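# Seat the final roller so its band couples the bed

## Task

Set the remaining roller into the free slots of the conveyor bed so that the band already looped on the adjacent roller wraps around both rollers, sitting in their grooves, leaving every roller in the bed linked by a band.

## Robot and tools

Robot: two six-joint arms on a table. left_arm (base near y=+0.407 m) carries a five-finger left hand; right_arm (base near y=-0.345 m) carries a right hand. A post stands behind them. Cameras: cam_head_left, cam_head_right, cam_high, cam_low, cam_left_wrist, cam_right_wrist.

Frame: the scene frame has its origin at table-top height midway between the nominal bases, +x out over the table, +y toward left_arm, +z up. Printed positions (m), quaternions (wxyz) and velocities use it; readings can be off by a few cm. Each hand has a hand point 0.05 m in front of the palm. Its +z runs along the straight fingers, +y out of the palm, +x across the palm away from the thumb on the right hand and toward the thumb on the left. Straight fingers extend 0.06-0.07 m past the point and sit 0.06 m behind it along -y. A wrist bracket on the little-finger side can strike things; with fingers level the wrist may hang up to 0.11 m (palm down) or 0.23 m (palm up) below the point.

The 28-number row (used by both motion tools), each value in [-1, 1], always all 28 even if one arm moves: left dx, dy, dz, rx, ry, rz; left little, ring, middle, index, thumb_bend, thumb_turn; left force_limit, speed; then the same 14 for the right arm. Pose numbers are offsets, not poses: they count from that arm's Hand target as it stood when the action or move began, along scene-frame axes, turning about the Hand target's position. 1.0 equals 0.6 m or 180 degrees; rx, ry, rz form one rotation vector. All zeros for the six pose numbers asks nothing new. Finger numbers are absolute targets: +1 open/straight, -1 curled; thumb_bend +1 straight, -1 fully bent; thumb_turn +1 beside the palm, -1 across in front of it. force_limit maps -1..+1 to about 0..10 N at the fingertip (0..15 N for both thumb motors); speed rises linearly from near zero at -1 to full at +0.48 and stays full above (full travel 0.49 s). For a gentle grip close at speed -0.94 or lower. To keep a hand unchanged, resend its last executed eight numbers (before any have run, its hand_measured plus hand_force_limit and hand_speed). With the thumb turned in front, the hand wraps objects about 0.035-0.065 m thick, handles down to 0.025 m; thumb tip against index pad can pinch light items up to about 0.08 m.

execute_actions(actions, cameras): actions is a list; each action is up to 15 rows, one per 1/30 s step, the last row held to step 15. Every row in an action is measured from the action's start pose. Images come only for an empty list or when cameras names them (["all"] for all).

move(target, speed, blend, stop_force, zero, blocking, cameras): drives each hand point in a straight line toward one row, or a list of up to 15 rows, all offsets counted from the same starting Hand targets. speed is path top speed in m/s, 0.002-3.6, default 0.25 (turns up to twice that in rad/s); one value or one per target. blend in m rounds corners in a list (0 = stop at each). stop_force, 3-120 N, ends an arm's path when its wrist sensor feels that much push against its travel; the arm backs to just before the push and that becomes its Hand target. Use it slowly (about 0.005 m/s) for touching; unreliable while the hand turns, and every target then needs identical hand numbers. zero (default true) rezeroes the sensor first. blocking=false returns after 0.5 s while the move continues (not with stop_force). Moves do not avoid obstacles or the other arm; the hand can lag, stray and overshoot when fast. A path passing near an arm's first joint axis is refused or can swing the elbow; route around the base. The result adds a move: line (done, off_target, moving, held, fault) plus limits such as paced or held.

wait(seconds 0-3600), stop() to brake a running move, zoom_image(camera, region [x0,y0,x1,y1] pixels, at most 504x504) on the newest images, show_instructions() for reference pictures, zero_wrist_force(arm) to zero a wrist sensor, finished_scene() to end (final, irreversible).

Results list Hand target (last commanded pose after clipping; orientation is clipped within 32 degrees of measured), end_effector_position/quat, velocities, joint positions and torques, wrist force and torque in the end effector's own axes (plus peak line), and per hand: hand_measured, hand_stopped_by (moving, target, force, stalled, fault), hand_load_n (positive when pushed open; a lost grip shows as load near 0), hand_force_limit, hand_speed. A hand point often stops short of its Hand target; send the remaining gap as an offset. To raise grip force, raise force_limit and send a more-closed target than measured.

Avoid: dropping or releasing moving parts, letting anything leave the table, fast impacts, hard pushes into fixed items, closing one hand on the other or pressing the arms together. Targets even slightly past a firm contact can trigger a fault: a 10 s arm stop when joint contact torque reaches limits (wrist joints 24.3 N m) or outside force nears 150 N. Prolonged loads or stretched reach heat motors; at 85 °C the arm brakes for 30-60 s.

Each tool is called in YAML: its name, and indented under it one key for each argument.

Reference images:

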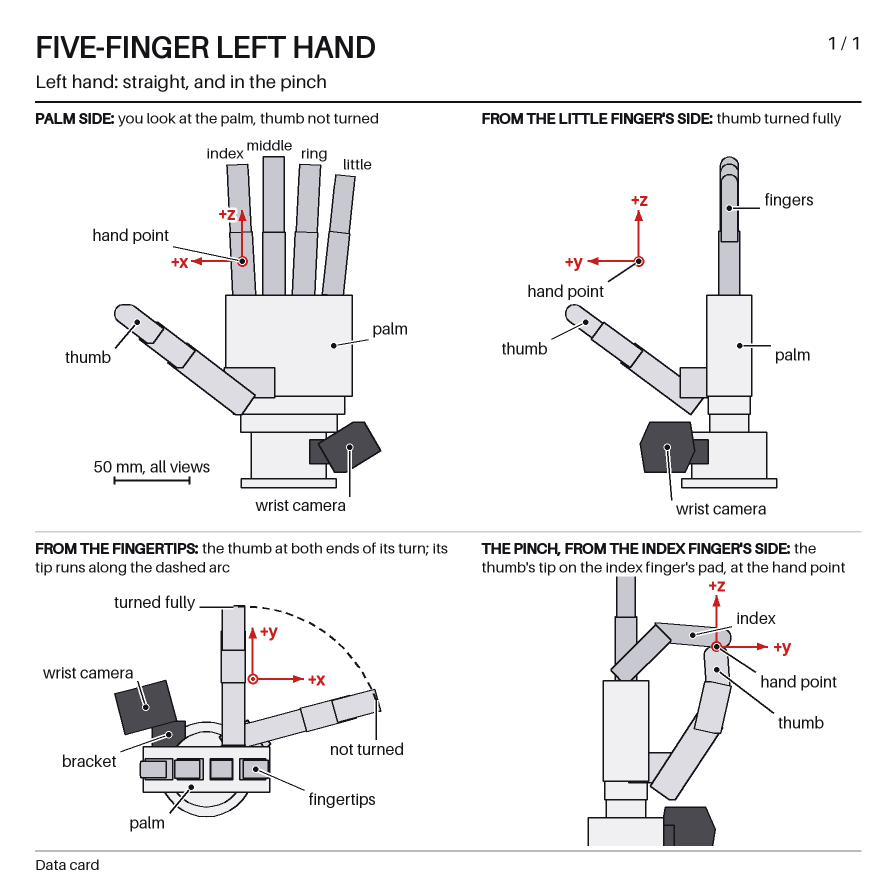

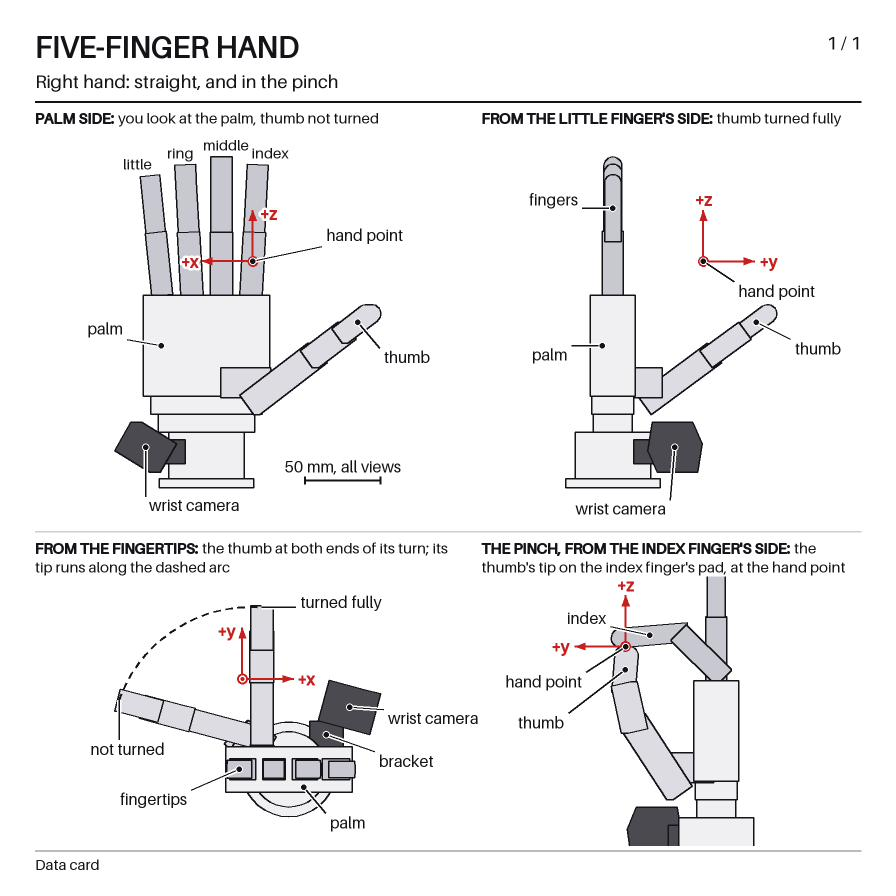

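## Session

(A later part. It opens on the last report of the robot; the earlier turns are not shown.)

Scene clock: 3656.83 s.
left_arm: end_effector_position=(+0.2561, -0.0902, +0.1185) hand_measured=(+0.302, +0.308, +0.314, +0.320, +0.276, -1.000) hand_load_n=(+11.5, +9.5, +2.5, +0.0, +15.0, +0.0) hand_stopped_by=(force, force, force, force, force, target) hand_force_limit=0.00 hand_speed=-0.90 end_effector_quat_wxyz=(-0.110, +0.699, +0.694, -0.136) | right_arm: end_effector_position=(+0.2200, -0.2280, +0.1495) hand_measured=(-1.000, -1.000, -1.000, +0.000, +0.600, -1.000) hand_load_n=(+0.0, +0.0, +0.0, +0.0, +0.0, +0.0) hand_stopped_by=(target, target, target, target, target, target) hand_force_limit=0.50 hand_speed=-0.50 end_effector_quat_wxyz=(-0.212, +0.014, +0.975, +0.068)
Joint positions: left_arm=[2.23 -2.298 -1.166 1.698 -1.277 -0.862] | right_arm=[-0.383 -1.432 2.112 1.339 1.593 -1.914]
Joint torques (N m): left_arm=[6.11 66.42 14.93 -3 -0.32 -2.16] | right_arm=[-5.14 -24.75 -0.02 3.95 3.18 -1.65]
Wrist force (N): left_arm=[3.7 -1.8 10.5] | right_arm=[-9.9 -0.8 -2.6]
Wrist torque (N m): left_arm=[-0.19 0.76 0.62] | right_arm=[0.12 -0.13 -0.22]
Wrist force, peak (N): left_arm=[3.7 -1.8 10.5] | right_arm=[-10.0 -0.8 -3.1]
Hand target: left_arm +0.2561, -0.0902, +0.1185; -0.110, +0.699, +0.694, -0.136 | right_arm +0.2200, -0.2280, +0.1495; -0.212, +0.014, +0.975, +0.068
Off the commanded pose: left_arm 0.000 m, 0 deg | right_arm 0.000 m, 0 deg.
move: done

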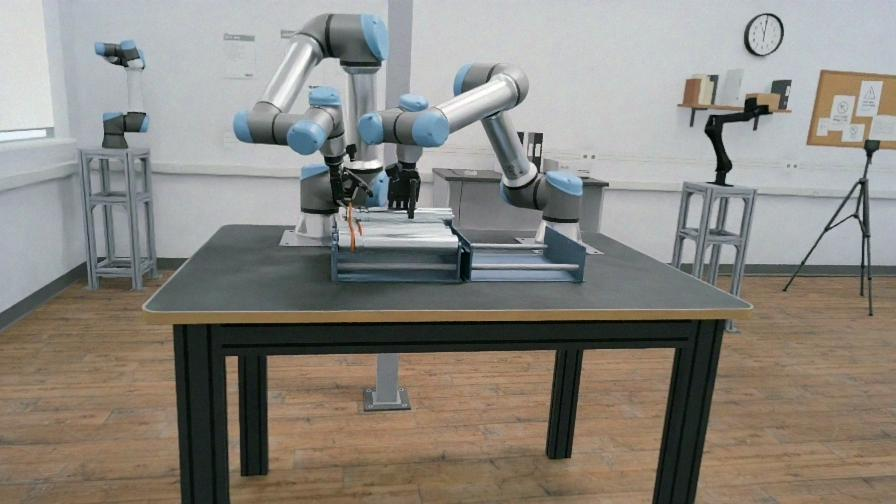

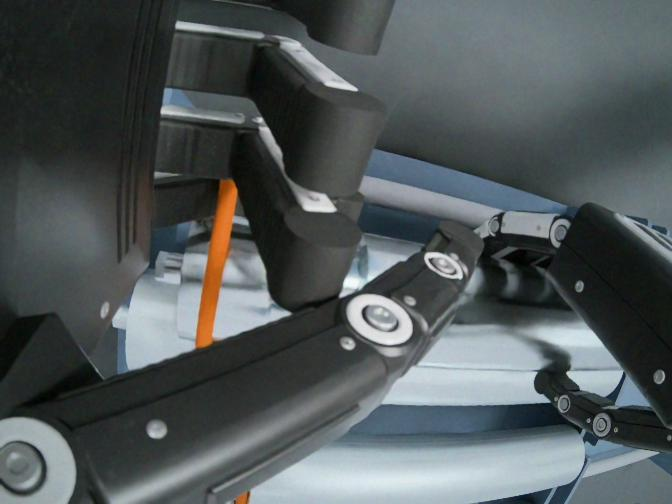

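zoom_image:
  camera: "cam_low"
  region: [335, 185, 375, 225]

wait:
  seconds: 0
  cameras: ["cam_high", "cam_head_right","cam_left_wrist"]

zoom_image:
  camera: "cam_high"
  region: [240, 170, 360, 260]

zoom_image:
  camera: "cam_head_right"
  region: [500, 350, 620, 450]

Scaled by 12.600 from the camera's image (finer frame: 1280x720).

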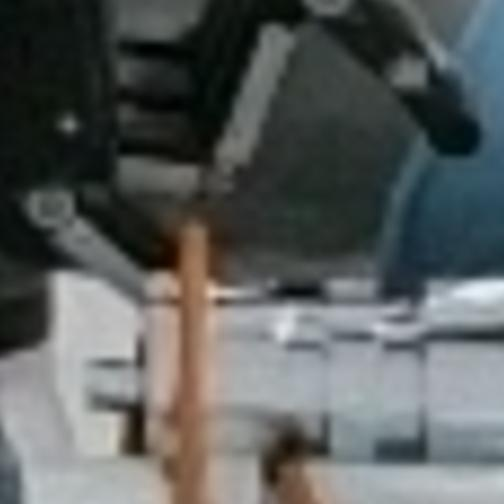

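Scene clock: 3667.93 s.
left_arm: end_effector_position=(+0.2561, -0.0902, +0.1185) hand_measured=(+0.302, +0.308, +0.314, +0.320, +0.276, -1.000) hand_load_n=(+11.5, +9.5, +2.5, +0.5, +15.0, +0.0) hand_stopped_by=(force, force, force, force, force, target) hand_force_limit=0.00 hand_speed=-0.90 end_effector_quat_wxyz=(-0.110, +0.699, +0.694, -0.136) | right_arm: end_effector_position=(+0.2200, -0.2280, +0.1495) hand_measured=(-1.000, -1.000, -1.000, +0.000, +0.600, -1.000) hand_load_n=(+0.0, +0.0, +0.0, +0.0, +0.0, +0.0) hand_stopped_by=(target, target, target, target, target, target) hand_force_limit=0.50 hand_speed=-0.50 end_effector_quat_wxyz=(-0.212, +0.014, +0.975, +0.068)
Joint positions: left_arm=[2.23 -2.298 -1.166 1.698 -1.277 -0.862] | right_arm=[-0.383 -1.432 2.112 1.339 1.593 -1.914]
Joint torques (N m): left_arm=[4.83 66.72 18.72 -3.13 -0.28 -2.17] | right_arm=[-4.97 -25.05 0.31 4.1 3.14 -1.57]
Wrist force (N): left_arm=[3.6 -1.6 10.5] | right_arm=[-9.9 -0.9 -3.0]
Wrist torque (N m): left_arm=[-0.17 0.78 0.60] | right_arm=[0.13 -0.11 -0.23]
Wrist force, peak (N): left_arm=[3.6 -1.9 10.7] | right_arm=[-10.1 -0.8 -3.0]
Hand target: left_arm +0.2561, -0.0902, +0.1185; -0.110, +0.699, +0.694, -0.136 | right_arm +0.2200, -0.2280, +0.1495; -0.212, +0.014, +0.975, +0.068
Off the commanded pose: left_arm 0.000 m, 0 deg | right_arm 0.000 m, 0 deg.
Images, in order (width x height): cam_head_right 896x504, cam_high 896x504, cam_left_wrist 672x504.

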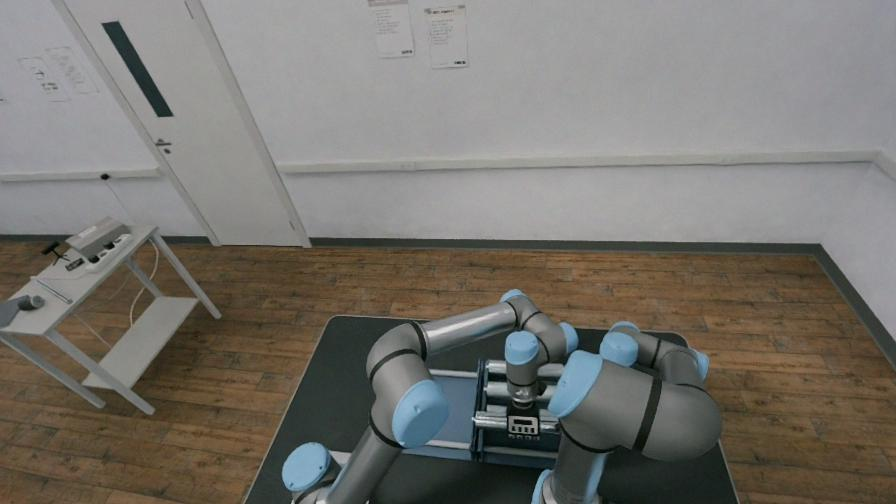

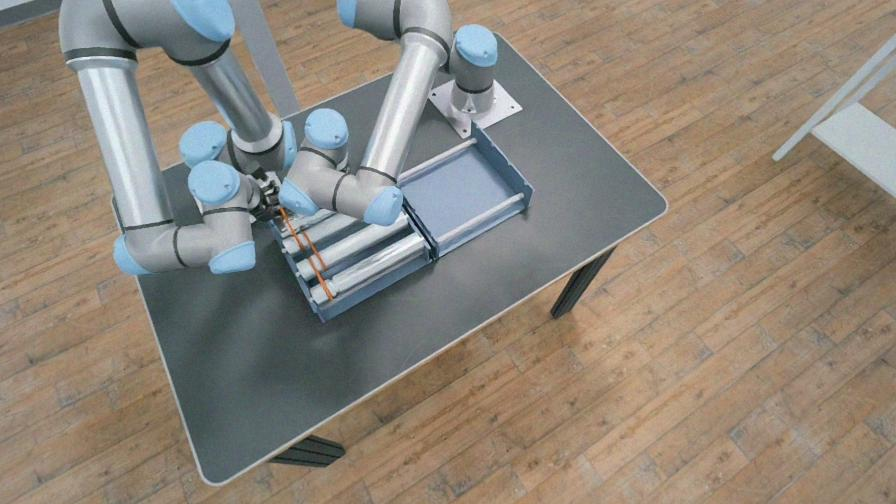

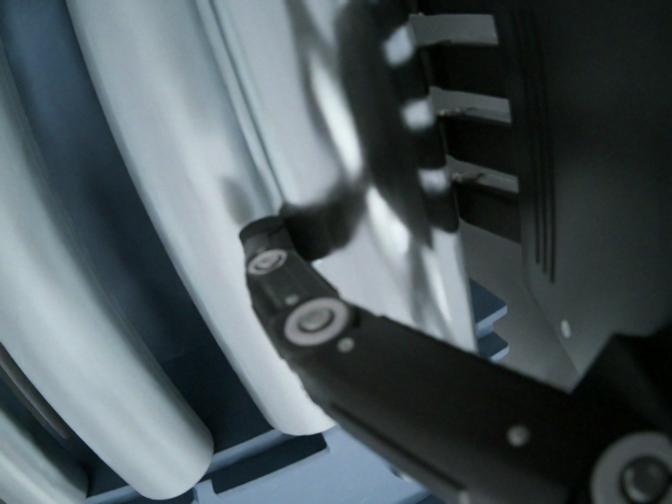

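Scaled by 4.200 from the camera's image (finer frame: 1280x720).

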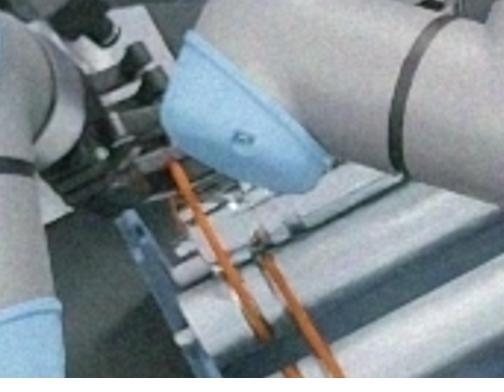

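Scaled by 4.200 from the camera's image (finer frame: 1280x720).

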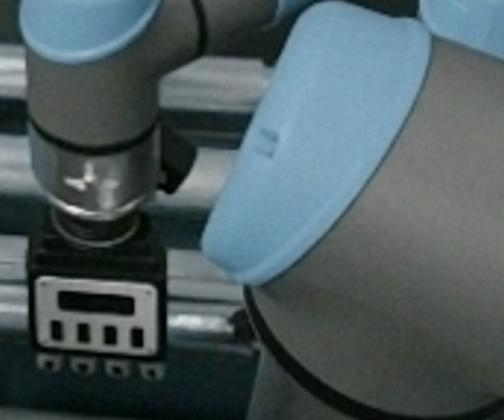

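move:
  target:
    - [0,0,0,0,0,0,-0.1,-0.1,-0.1,-0.1,-0.3,-1,0.0,-0.9, -0.003,0,-0.0137,0,0,0,-1,-1,-1,0.0,0.6,-1,0.5,-0.5]
    - [0,0,0,0,0,0,-0.1,-0.1,-0.1,-0.1,-0.3,-1,0.0,-0.9, -0.0035,0,-0.0287,0,0,0,-1,-1,-1,0.0,0.6,-1,0.5,-0.5]
  speed: 0.012
  blend: 0.003
  stop_force: 8
  cameras: ["cam_low","cam_right_wrist"]

zoom_image:
  camera: "cam_low"
  region: [325, 185, 425, 255]

zoom_image:
  camera: "cam_low"
  region: [335, 185, 375, 225]

zoom_image:
  camera: "cam_right_wrist"
  region: [130, 130, 330, 330]

Scene clock: 3684.60 s.
left_arm: end_effector_position=(+0.2561, -0.0902, +0.1185) hand_measured=(+0.302, +0.308, +0.314, +0.320, +0.276, -1.000) hand_load_n=(+11.5, +9.0, +1.5, -0.5, +15.5, +0.0) hand_stopped_by=(force, force, force, force, force, target) hand_force_limit=0.00 hand_speed=-0.90 end_effector_quat_wxyz=(-0.110, +0.699, +0.694, -0.136) | right_arm: end_effector_position=(+0.2179, -0.2280, +0.1339) hand_measured=(-1.000, -1.000, -1.000, +0.000, +0.600, -1.000) hand_load_n=(+0.0, +0.0, +0.0, -0.5, +0.0, +0.0) hand_stopped_by=(target, target, target, target, target, target) hand_force_limit=0.50 hand_speed=-0.50 end_effector_quat_wxyz=(-0.212, +0.014, +0.975, +0.068)
Joint positions: left_arm=[2.23 -2.298 -1.166 1.698 -1.277 -0.862] | right_arm=[-0.385 -1.409 2.137 1.291 1.594 -1.917]
Joint torques (N m): left_arm=[4.16 66.7 25.91 -3.05 -0.3 -2.13] | right_arm=[-0.51 -25.04 -20.5 5.34 1.24 -0.02]
Wrist force (N): left_arm=[-1.9 -1.7 9.4] | right_arm=[-1.0 1.8 -3.4]
Wrist torque (N m): left_arm=[-0.04 0.70 0.53] | right_arm=[0.31 -0.02 0.12]
Wrist force, peak (N): left_arm=[3.5 -1.7 10.7] | right_arm=[-9.9 -0.7 -3.2]
Hand target: left_arm +0.2561, -0.0902, +0.1185; -0.110, +0.699, +0.694, -0.136 | right_arm +0.2179, -0.2280, +0.1339; -0.212, +0.014, +0.975, +0.068 (not the last commanded pose)
Off the commanded pose: left_arm 0.000 m, 0 deg | right_arm 0.002 m, 0 deg.
move: contact (right_arm); path passed 1 of 2 targets

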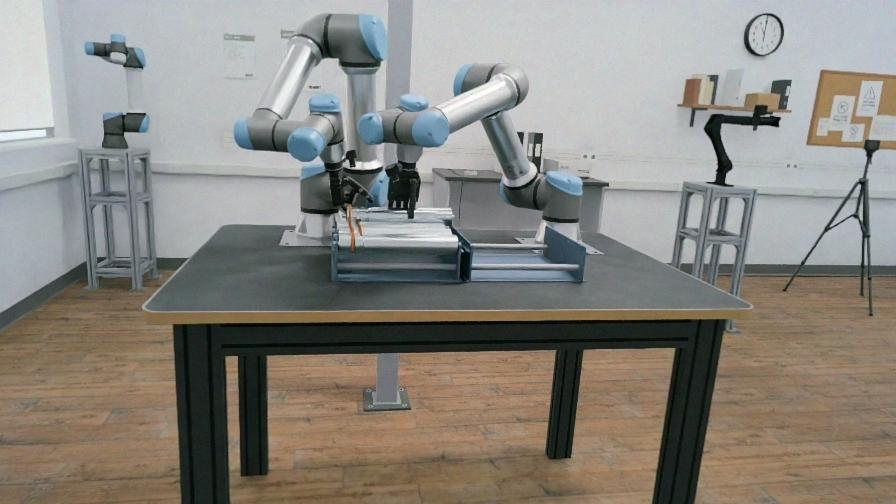

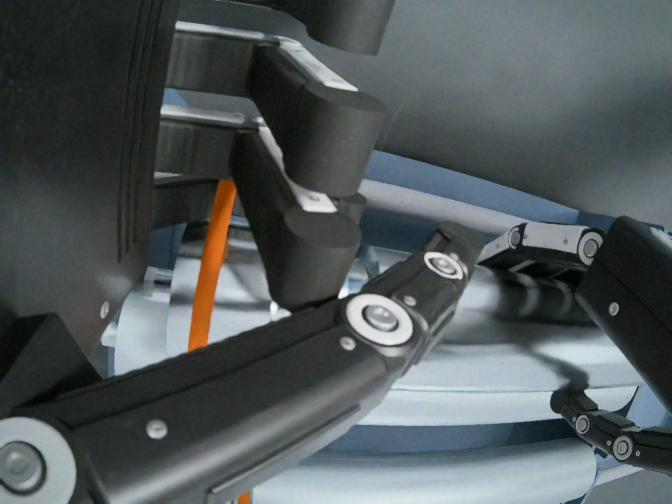

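Scaled by 5.040 from the camera's image (finer frame: 1280x720).

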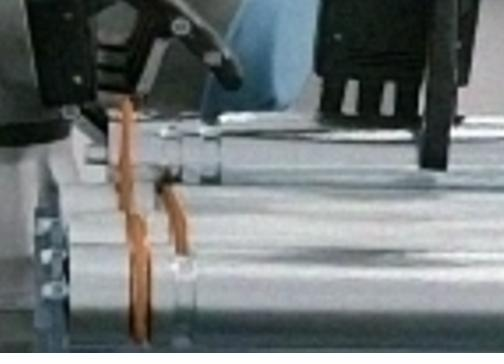

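Scaled by 12.600 from the camera's image (finer frame: 1280x720).

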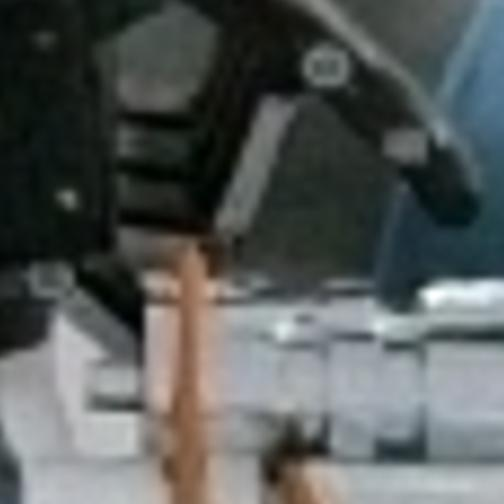

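Scaled by 2.520 from the camera's image (finer frame: 960x720).

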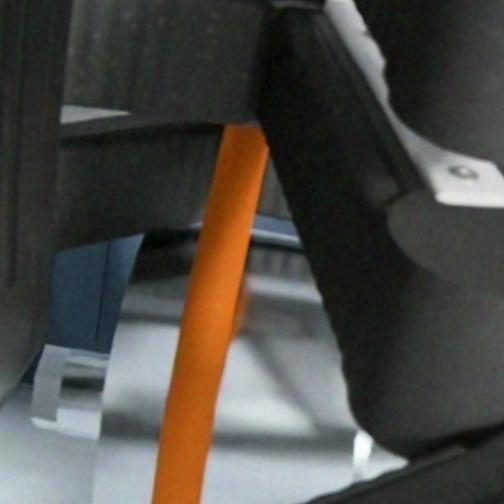

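wait:
  seconds: 0
  cameras: ["cam_high"]

zoom_image:
  camera: "cam_high"
  region: [260, 190, 320, 240]

Scene clock: 3688.30 s.
left_arm: end_effector_position=(+0.2561, -0.0902, +0.1185) hand_measured=(+0.302, +0.308, +0.314, +0.320, +0.276, -1.000) hand_load_n=(+11.5, +9.0, +1.5, +0.0, +15.5, +0.0) hand_stopped_by=(force, force, force, force, force, target) hand_force_limit=0.00 hand_speed=-0.90 end_effector_quat_wxyz=(-0.110, +0.699, +0.694, -0.136) | right_arm: end_effector_position=(+0.2179, -0.2280, +0.1339) hand_measured=(-1.000, -1.000, -1.000, +0.000, +0.600, -1.000) hand_load_n=(+0.0, +0.0, +0.0, -0.5, +0.0, +0.0) hand_stopped_by=(target, target, target, target, target, target) hand_force_limit=0.50 hand_speed=-0.50 end_effector_quat_wxyz=(-0.212, +0.014, +0.975, +0.068)
Joint positions: left_arm=[2.23 -2.298 -1.166 1.698 -1.277 -0.862] | right_arm=[-0.385 -1.409 2.137 1.291 1.594 -1.917]
Joint torques (N m): left_arm=[3.42 66.69 26.61 -3.12 -0.29 -2.1] | right_arm=[5.58 -24.76 -20.37 5.26 -0.56 1.4]
Wrist force (N): left_arm=[-1.9 -1.6 9.5] | right_arm=[-0.7 1.7 -3.4]
Wrist torque (N m): left_arm=[-0.03 0.70 0.53] | right_arm=[0.28 -0.05 0.13]
Wrist force, peak (N): left_arm=[-2.1 -1.7 9.7] | right_arm=[-1.0 1.7 -3.6]
Hand target: left_arm +0.2561, -0.0902, +0.1185; -0.110, +0.699, +0.694, -0.136 | right_arm +0.2179, -0.2280, +0.1339; -0.212, +0.014, +0.975, +0.068 (not the last commanded pose)
Off the commanded pose: left_arm 0.000 m, 0 deg | right_arm 0.002 m, 0 deg.

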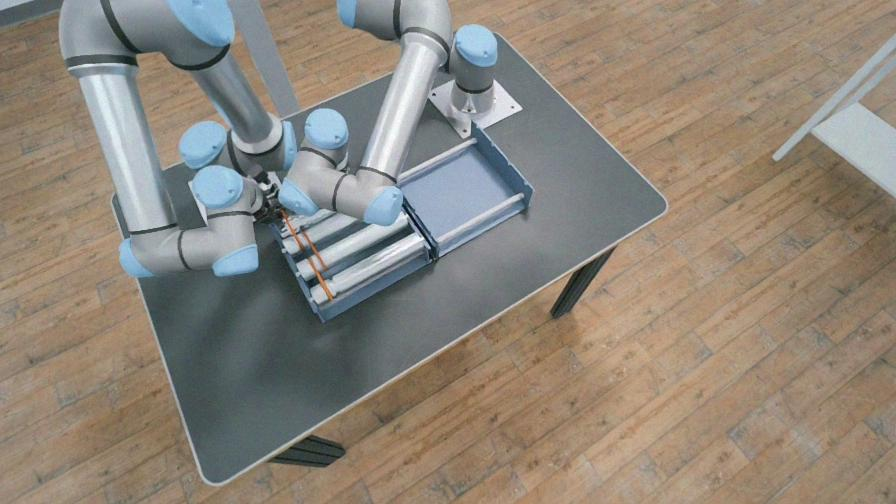

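Scaled by 8.400 from the camera's image (finer frame: 1280x720).

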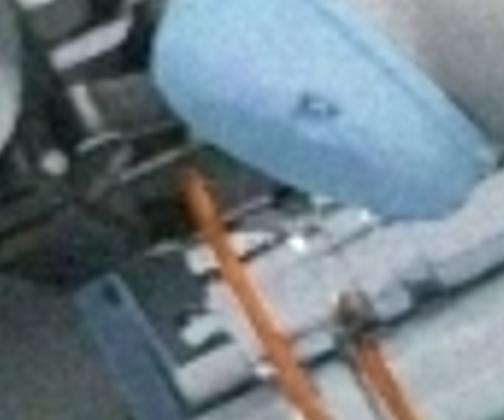

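move:
  target:
    - [0,0,0,0,0,0,-0.1,-0.1,-0.1,-0.1,-0.3,-1,0.0,-0.9, -0.0012,0,0.007,0,0,0,-1,-1,-1,0.0,0.6,-1,0.5,-0.5]
    - [0,0,0,0,0,0,-0.1,-0.1,-0.1,-0.1,-0.3,-1,0.0,-0.9, -0.0012,-0.0142,0.007,0,0,0,-1,-1,-1,0.0,0.6,-1,0.5,-0.5]
    - [0,0,0,0,0,0,-0.1,-0.1,-0.1,-0.1,-0.3,-1,0.0,-0.9, 0.0095,-0.0142,0.007,0,0,0,-1,-1,-1,0.0,0.6,-1,0.5,-0.5]
  speed: 0.012
  stop_force: 10
  cameras: ["cam_low","cam_right_wrist"]

zoom_image:
  camera: "cam_low"
  region: [335, 185, 375, 225]

zoom_image:
  camera: "cam_right_wrist"
  region: [130, 130, 330, 330]

Scene clock: 3712.27 s.
left_arm: end_effector_position=(+0.2561, -0.0902, +0.1185) hand_measured=(+0.302, +0.308, +0.314, +0.320, +0.276, -1.000) hand_load_n=(+6.5, +6.0, +2.5, +1.5, +14.0, +2.5) hand_stopped_by=(force, force, force, force, force, target) hand_force_limit=0.00 hand_speed=-0.90 end_effector_quat_wxyz=(-0.110, +0.699, +0.694, -0.136) | right_arm: end_effector_position=(+0.2211, -0.2365, +0.1382) hand_measured=(-1.000, -1.000, -1.000, +0.000, +0.600, -1.000) hand_load_n=(+0.0, +0.0, +0.0, -2.0, +0.0, +0.0) hand_stopped_by=(target, target, target, target, target, target) hand_force_limit=0.50 hand_speed=-0.50 end_effector_quat_wxyz=(-0.212, +0.014, +0.975, +0.068)
Joint positions: left_arm=[2.23 -2.298 -1.166 1.698 -1.277 -0.862] | right_arm=[-0.41 -1.41 2.124 1.305 1.605 -1.938]
Joint torques (N m): left_arm=[2.46 65.9 19.97 -3.03 -0.17 -1.89] | right_arm=[-7.3 -24.51 -4.46 0.33 2 -0.77]
Wrist force (N): left_arm=[-1.0 2.8 7.6] | right_arm=[5.8 0.8 -4.2]
Wrist torque (N m): left_arm=[0.07 0.33 0.19] | right_arm=[0.26 0.12 -0.03]
Wrist force, peak (N): left_arm=[-1.9 -1.6 9.8] | right_arm=[11.2 -0.5 -4.7]
Hand target: left_arm +0.2561, -0.0902, +0.1185; -0.110, +0.699, +0.694, -0.136 | right_arm +0.2211, -0.2365, +0.1382; -0.212, +0.014, +0.975, +0.068 (not the last commanded pose)
Off the commanded pose: left_arm 0.000 m, 0 deg | right_arm 0.003 m, 0 deg.
move: contact (right_arm); path passed 2 of 3 targets

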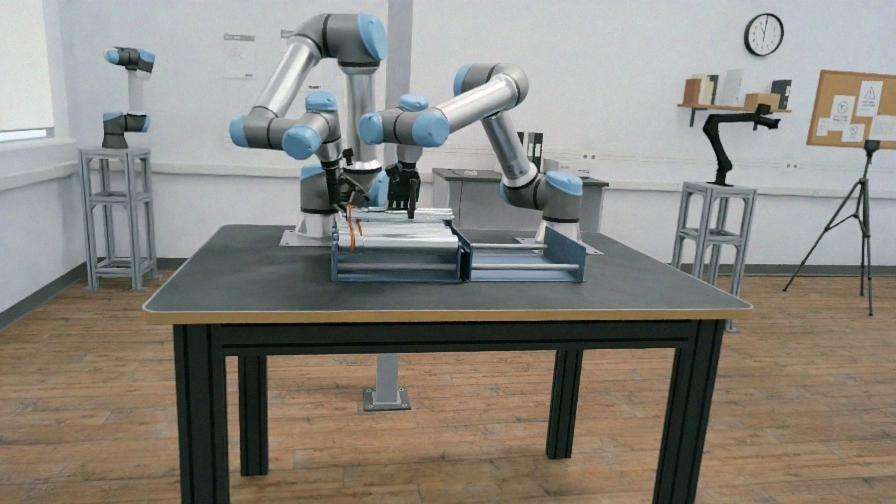

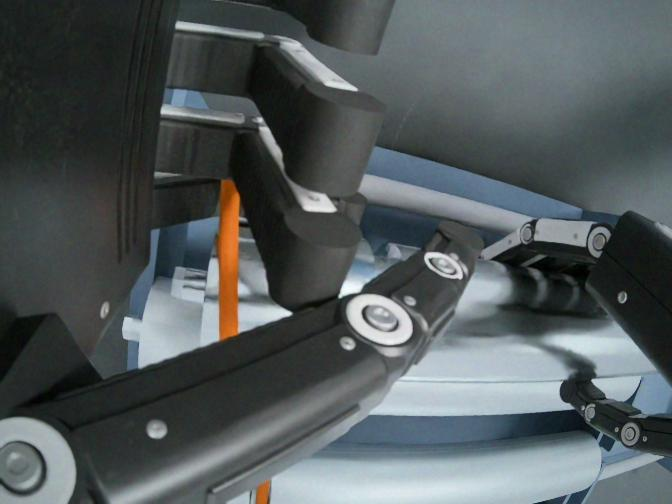

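Scaled by 12.600 from the camera's image (finer frame: 1280x720).

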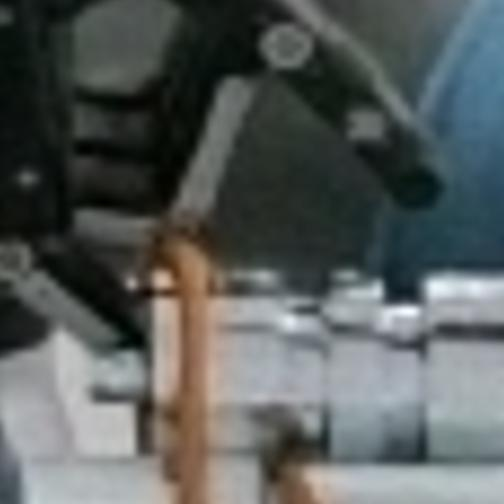

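Scaled by 2.520 from the camera's image (finer frame: 960x720).

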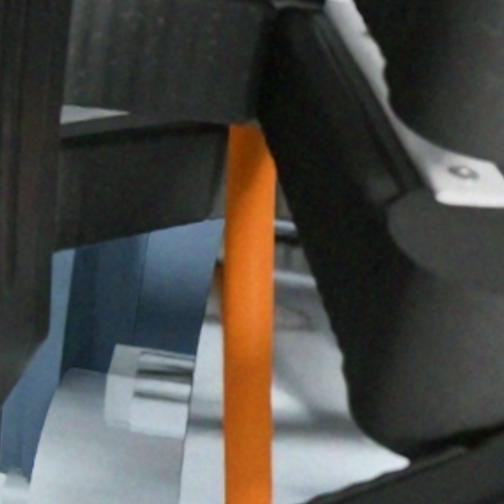

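move:
  target:
    - [0,0,0.0067,0,0,0,-0.1,-0.1,-0.1,-0.1,-0.3,-1,0.0,-0.9, -0.001,0,0.0067,0,0,0,-1,-1,-1,0.0,0.6,-1,0.5,-0.5]
    - [0,-0.0133,0.0067,0,0,0,-0.1,-0.1,-0.1,-0.1,-0.3,-1,0.0,-0.9, -0.001,-0.0133,0.0067,0,0,0,-1,-1,-1,0.0,0.6,-1,0.5,-0.5]
  speed: 0.01
  stop_force: 8
  cameras: ["cam_low","cam_right_wrist"]

zoom_image:
  camera: "cam_low"
  region: [335, 185, 375, 225]

zoom_image:
  camera: "cam_right_wrist"
  region: [130, 130, 330, 330]

Scene clock: 3723.53 s.
left_arm: end_effector_position=(+0.2561, -0.0981, +0.1225) hand_measured=(+0.302, +0.308, +0.314, +0.320, +0.276, -1.000) hand_load_n=(+9.5, +8.0, +2.5, +0.0, +14.0, +1.5) hand_stopped_by=(force, force, force, force, force, target) hand_force_limit=0.00 hand_speed=-0.90 end_effector_quat_wxyz=(-0.110, +0.699, +0.694, -0.136) | right_arm: end_effector_position=(+0.2205, -0.2445, +0.1422) hand_measured=(-1.000, -1.000, -1.000, +0.000, +0.600, -1.000) hand_load_n=(+0.0, +0.0, +0.0, -1.0, +0.0, +0.0) hand_stopped_by=(target, target, target, target, target, target) hand_force_limit=0.50 hand_speed=-0.50 end_effector_quat_wxyz=(-0.212, +0.014, +0.975, +0.068)
Joint positions: left_arm=[2.221 -2.313 -1.128 1.678 -1.276 -0.871] | right_arm=[-0.437 -1.42 2.122 1.316 1.617 -1.963]
Joint torques (N m): left_arm=[-11.23 44.1 27.45 -4.37 2.08 -2.9] | right_arm=[-6.45 -25.36 -0.92 3.02 3.47 -1.51]
Wrist force (N): left_arm=[1.5 -0.5 9.2] | right_arm=[-7.0 2.3 -2.6]
Wrist torque (N m): left_arm=[-0.05 0.56 0.59] | right_arm=[0.25 -0.09 -0.09]
Wrist force, peak (N): left_arm=[1.4 -0.4 9.4] | right_arm=[-7.2 2.6 -2.7]
Hand target: left_arm +0.2561, -0.0981, +0.1225; -0.110, +0.699, +0.694, -0.136 | right_arm +0.2205, -0.2445, +0.1422; -0.212, +0.014, +0.975, +0.068
Off the commanded pose: left_arm 0.000 m, 0 deg | right_arm 0.000 m, 0 deg.
move: done

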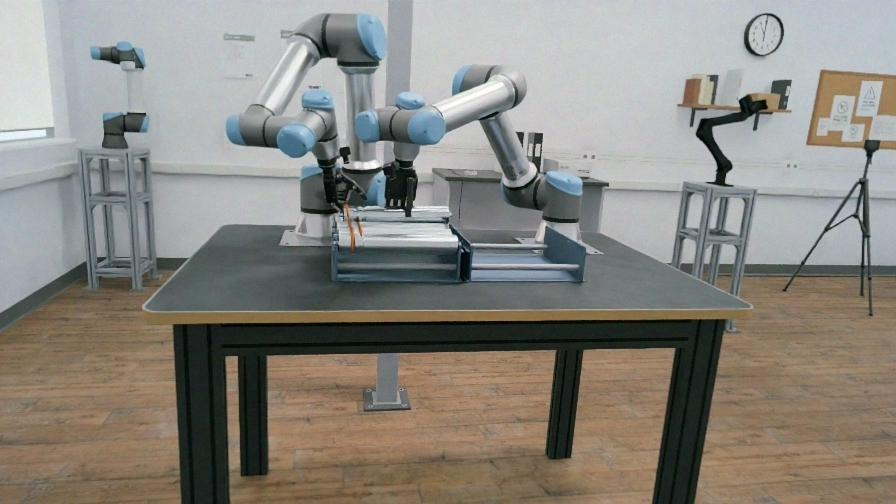

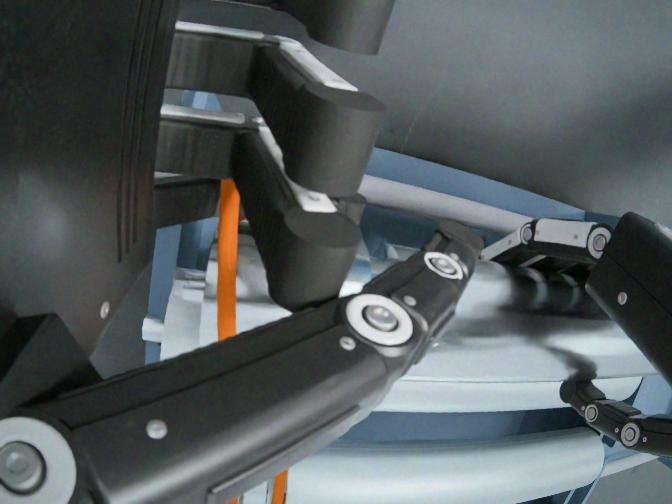

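Scaled by 12.600 from the camera's image (finer frame: 1280x720).

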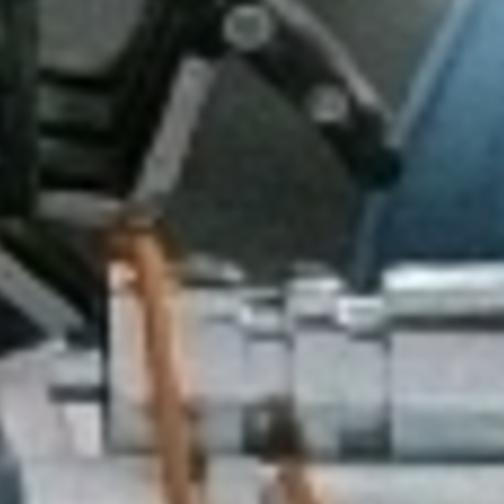

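Scaled by 2.520 from the camera's image (finer frame: 960x720).

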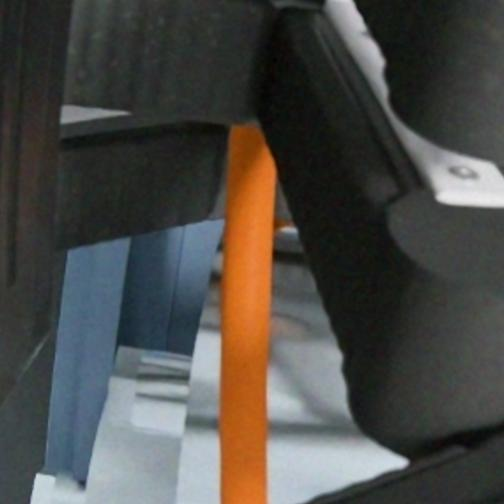

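move:
  target: [0,0,0,0,0,0,-0.1,-0.1,-0.1,-0.1,-0.3,-1,0.0,-0.9, -0.0175,0,0.0027,0,-0.1667,0,-1,-1,-1,0.0,0.6,-1,0.5,-0.5]
  speed: 0.03
  stop_force: 12
  cameras: ["cam_low","cam_right_wrist"]

zoom_image:
  camera: "cam_low"
  region: [325, 165, 425, 235]

zoom_image:
  camera: "cam_right_wrist"
  region: [130, 130, 330, 330]

Scene clock: 3754.73 s.
left_arm: end_effector_position=(+0.2561, -0.0981, +0.1225) hand_measured=(+0.302, +0.308, +0.314, +0.320, +0.276, -1.000) hand_load_n=(+13.5, +10.0, +0.5, +0.0, +15.5, +0.0) hand_stopped_by=(force, force, force, force, force, target) hand_force_limit=0.00 hand_speed=-0.90 end_effector_quat_wxyz=(-0.110, +0.699, +0.694, -0.136) | right_arm: end_effector_position=(+0.2122, -0.2445, +0.1435) hand_measured=(-1.000, -1.000, -1.000, +0.000, +0.600, -1.000) hand_load_n=(+0.0, +0.0, +0.0, +0.0, +0.0, +0.0) hand_stopped_by=(target, target, target, target, target, target) hand_force_limit=0.50 hand_speed=-0.50 end_effector_quat_wxyz=(-0.005, +0.000, +0.998, +0.070)
Joint positions: left_arm=[2.221 -2.313 -1.128 1.678 -1.276 -0.871] | right_arm=[-0.717 -1.787 2.336 1.122 1.472 -2.289]
Joint torques (N m): left_arm=[-6.19 46.51 25.89 -4.12 -0.09 -2.65] | right_arm=[6.72 0.73 -21.25 6.38 3.76 1.45]
Wrist force (N): left_arm=[0.3 -1.6 10.6] | right_arm=[-7.4 1.5 -0.6]
Wrist torque (N m): left_arm=[-0.10 0.84 0.78] | right_arm=[0.15 -0.17 -0.25]
Wrist force, peak (N): left_arm=[1.2 -1.8 11.0] | right_arm=[-8.5 1.9 -1.2]
Hand target: left_arm +0.2561, -0.0981, +0.1225; -0.110, +0.699, +0.694, -0.136 | right_arm +0.2122, -0.2445, +0.1435; -0.005, +0.000, +0.998, +0.070 (not the last commanded pose)
Off the commanded pose: left_arm 0.000 m, 0 deg | right_arm 0.002 m, 6 deg.
move: held (right_arm; a check stopped the path); limits=held
pose unreachable (right arm): on one or more control steps of this call, first in action 0 (counted from 0), this arm could not follow its commanded pose, so it was not sent that pose on those steps. It may still have moved: this result reports where it is.
cause: moving toward the commanded pose would bring two parts of the arm too close to each other (joints 3 (elbow) to 6 (wrist 3) lie between them).

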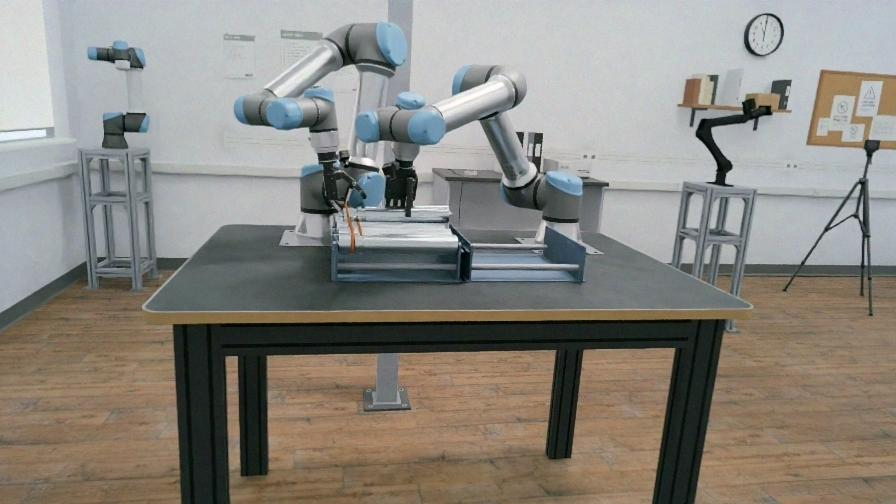

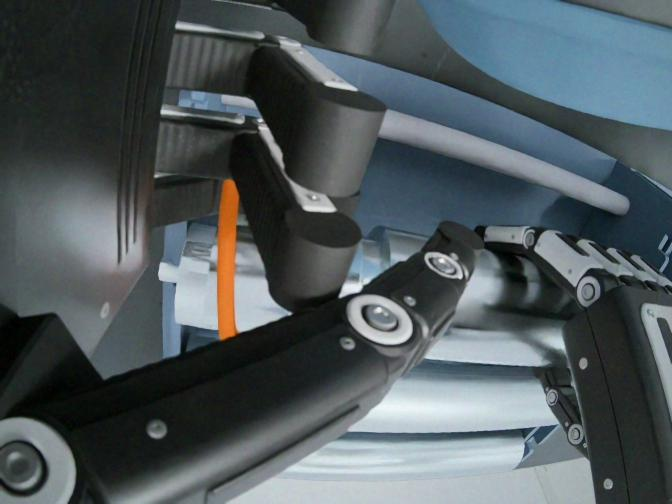

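Scaled by 5.040 from the camera's image (finer frame: 1280x720).

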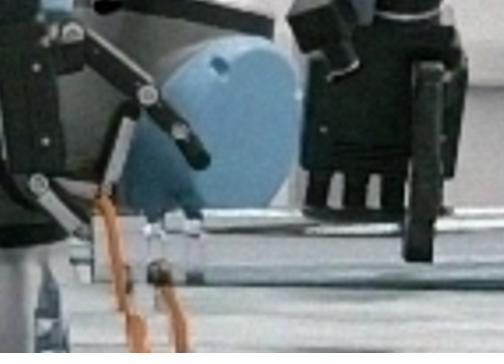

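Scaled by 2.520 from the camera's image (finer frame: 960x720).

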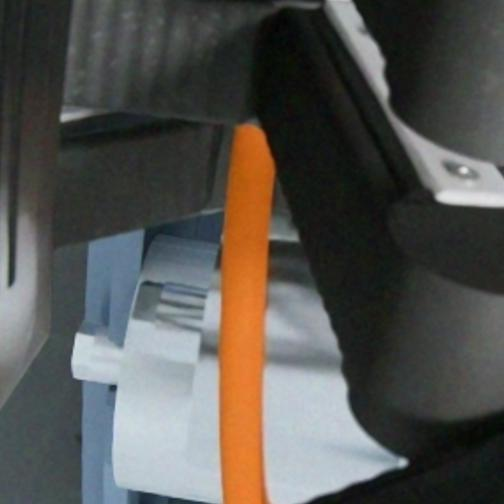

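move:
  target: [0,-0.0192,0,0,0,0,-0.1,-0.1,-0.1,-0.1,-0.3,-1,0.0,-0.9, 0.002,0.0275,0,0,0,0,-1,-1,-1,0.0,0.6,-1,0.5,-0.5]
  speed: 0.01
  stop_force: 8
  cameras: ["cam_low","cam_right_wrist"]

zoom_image:
  camera: "cam_low"
  region: [335, 185, 375, 225]

zoom_image:
  camera: "cam_right_wrist"
  region: [130, 130, 330, 330]

Scene clock: 3765.43 s.
left_arm: end_effector_position=(+0.2561, -0.1097, +0.1225) hand_measured=(+0.302, +0.308, +0.314, +0.320, +0.276, -1.000) hand_load_n=(+10.5, +8.5, +2.5, +0.0, +14.0, +1.0) hand_stopped_by=(force, force, force, force, force, target) hand_force_limit=0.00 hand_speed=-0.90 end_effector_quat_wxyz=(-0.110, +0.699, +0.694, -0.136) | right_arm: end_effector_position=(+0.2134, -0.2280, +0.1435) hand_measured=(-1.000, -1.000, -1.000, +0.000, +0.600, -1.000) hand_load_n=(+0.0, +0.0, +0.0, +0.5, +0.0, +0.0) hand_stopped_by=(target, target, target, target, target, target) hand_force_limit=0.50 hand_speed=-0.50 end_effector_quat_wxyz=(-0.005, +0.000, +0.998, +0.070)
Joint positions: left_arm=[2.208 -2.34 -1.079 1.66 -1.273 -0.884] | right_arm=[-0.623 -1.779 2.327 1.113 1.464 -2.195]
Joint torques (N m): left_arm=[-11.57 46.48 29.17 -3.71 2.19 -2.93] | right_arm=[7.65 0.38 -19.91 3.15 -1.58 1.36]
Wrist force (N): left_arm=[4.9 -1.9 10.1] | right_arm=[-7.7 -2.3 -0.4]
Wrist torque (N m): left_arm=[-0.07 0.62 0.86] | right_arm=[0.02 -0.17 -0.29]
Wrist force, peak (N): left_arm=[4.7 -2.2 10.8] | right_arm=[-7.7 -2.3 -0.4]
Hand target: left_arm +0.2561, -0.1097, +0.1225; -0.110, +0.699, +0.694, -0.136 | right_arm +0.2134, -0.2280, +0.1435; -0.005, +0.000, +0.998, +0.070
Off the commanded pose: left_arm 0.000 m, 0 deg | right_arm 0.000 m, 0 deg.
move: done

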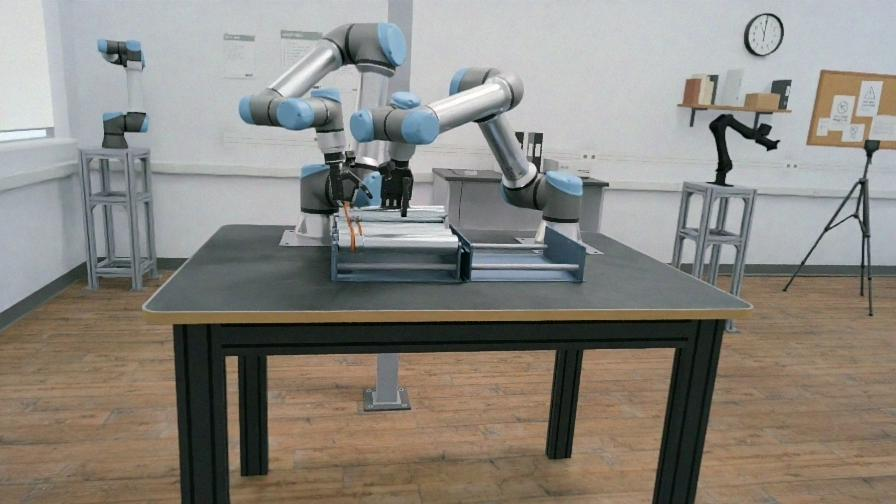

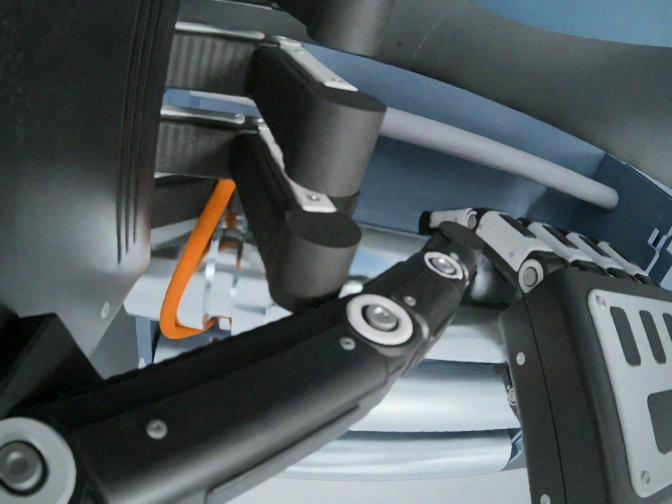

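Scaled by 12.600 from the camera's image (finer frame: 1280x720).

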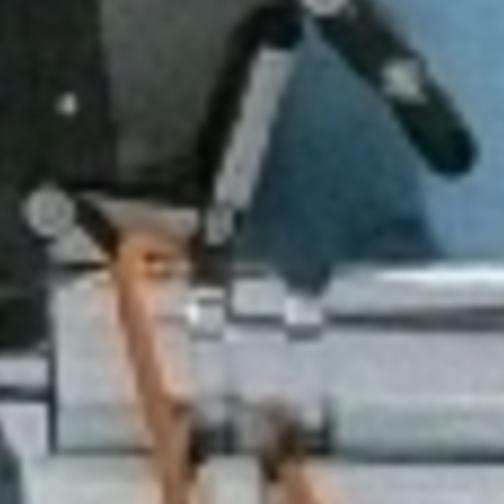

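Scaled by 2.520 from the camera's image (finer frame: 960x720).

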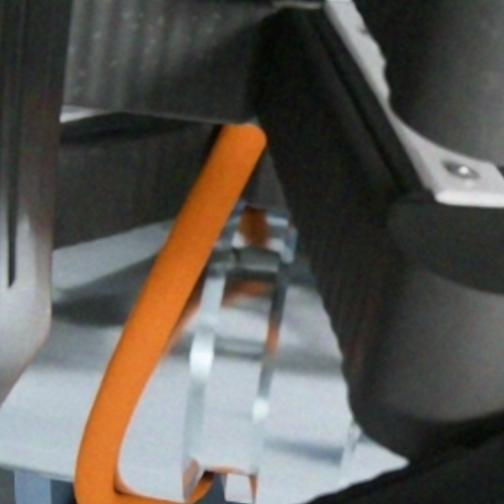

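move:
  target: [0,0,-0.0075,0,0,0,-0.1,-0.1,-0.1,-0.1,-0.3,-1,0.0,-0.9, 0.0055,0.0,-0.0067,0,0,0,-1,-1,-1,0.0,0.6,-1,0.5,-0.5]
  speed: 0.01
  stop_force: 6
  cameras: ["cam_low","cam_right_wrist"]

zoom_image:
  camera: "cam_low"
  region: [335, 185, 375, 225]

zoom_image:
  camera: "cam_right_wrist"
  region: [130, 130, 330, 330]

Scene clock: 3773.17 s.
left_arm: end_effector_position=(+0.2561, -0.1097, +0.1180) hand_measured=(+0.302, +0.308, +0.314, +0.320, +0.276, -1.000) hand_load_n=(+5.0, +5.0, +2.0, +2.0, +14.0, +4.5) hand_stopped_by=(force, force, force, force, force, target) hand_force_limit=0.00 hand_speed=-0.90 end_effector_quat_wxyz=(-0.110, +0.699, +0.694, -0.136) | right_arm: end_effector_position=(+0.2142, -0.2279, +0.1424) hand_measured=(-1.000, -1.000, -1.000, +0.000, +0.600, -1.000) hand_load_n=(+0.0, +0.0, +0.0, +2.0, +0.0, +0.0) hand_stopped_by=(target, target, target, target, target, target) hand_force_limit=0.50 hand_speed=-0.50 end_effector_quat_wxyz=(-0.005, +0.000, +0.998, +0.070)
Joint positions: left_arm=[2.208 -2.344 -1.085 1.669 -1.273 -0.884] | right_arm=[-0.62 -1.774 2.326 1.108 1.463 -2.191]
Joint torques (N m): left_arm=[-10.92 42.41 11.62 -0.8 1.36 -2.64] | right_arm=[-6.65 -12.62 -7.2 5.23 1.5 -1.07]
Wrist force (N): left_arm=[2.9 2.6 4.7] | right_arm=[1.6 -1.7 0.8]
Wrist torque (N m): left_arm=[0.33 0.17 0.51] | right_arm=[0.01 -0.09 -0.11]
Wrist force, peak (N): left_arm=[4.9 -1.8 10.3] | right_arm=[-7.8 -2.6 -0.6]
Hand target: left_arm +0.2561, -0.1097, +0.1180; -0.110, +0.699, +0.694, -0.136 | right_arm +0.2142, -0.2280, +0.1424; -0.005, +0.000, +0.998, +0.070 (not the last commanded pose)
Off the commanded pose: left_arm 0.000 m, 0 deg | right_arm 0.004 m, 0 deg.
move: contact (right_arm)

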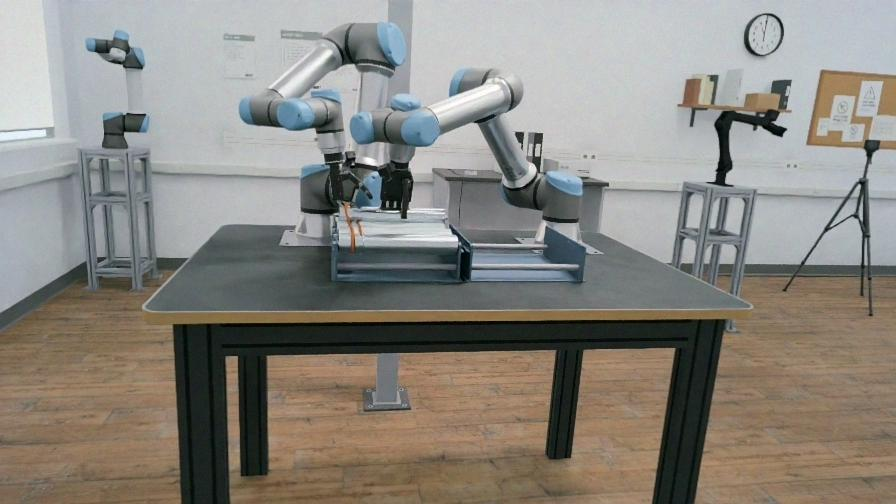

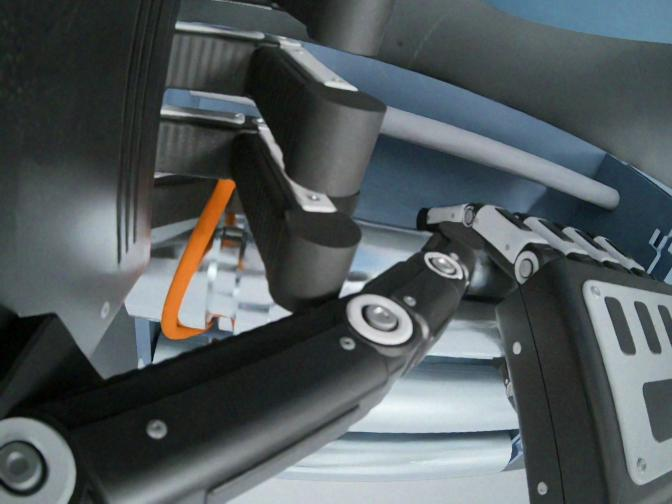

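Scaled by 12.600 from the camera's image (finer frame: 1280x720).

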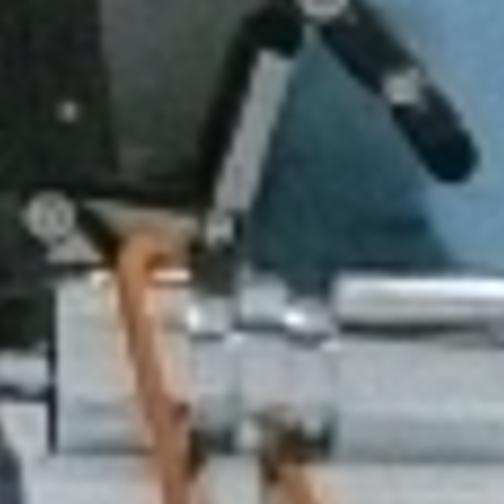

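Scaled by 2.520 from the camera's image (finer frame: 960x720).

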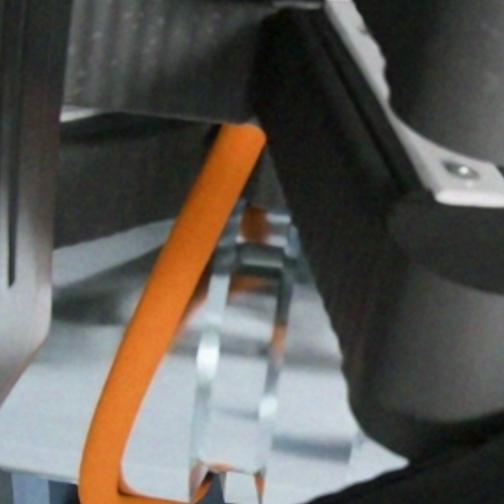

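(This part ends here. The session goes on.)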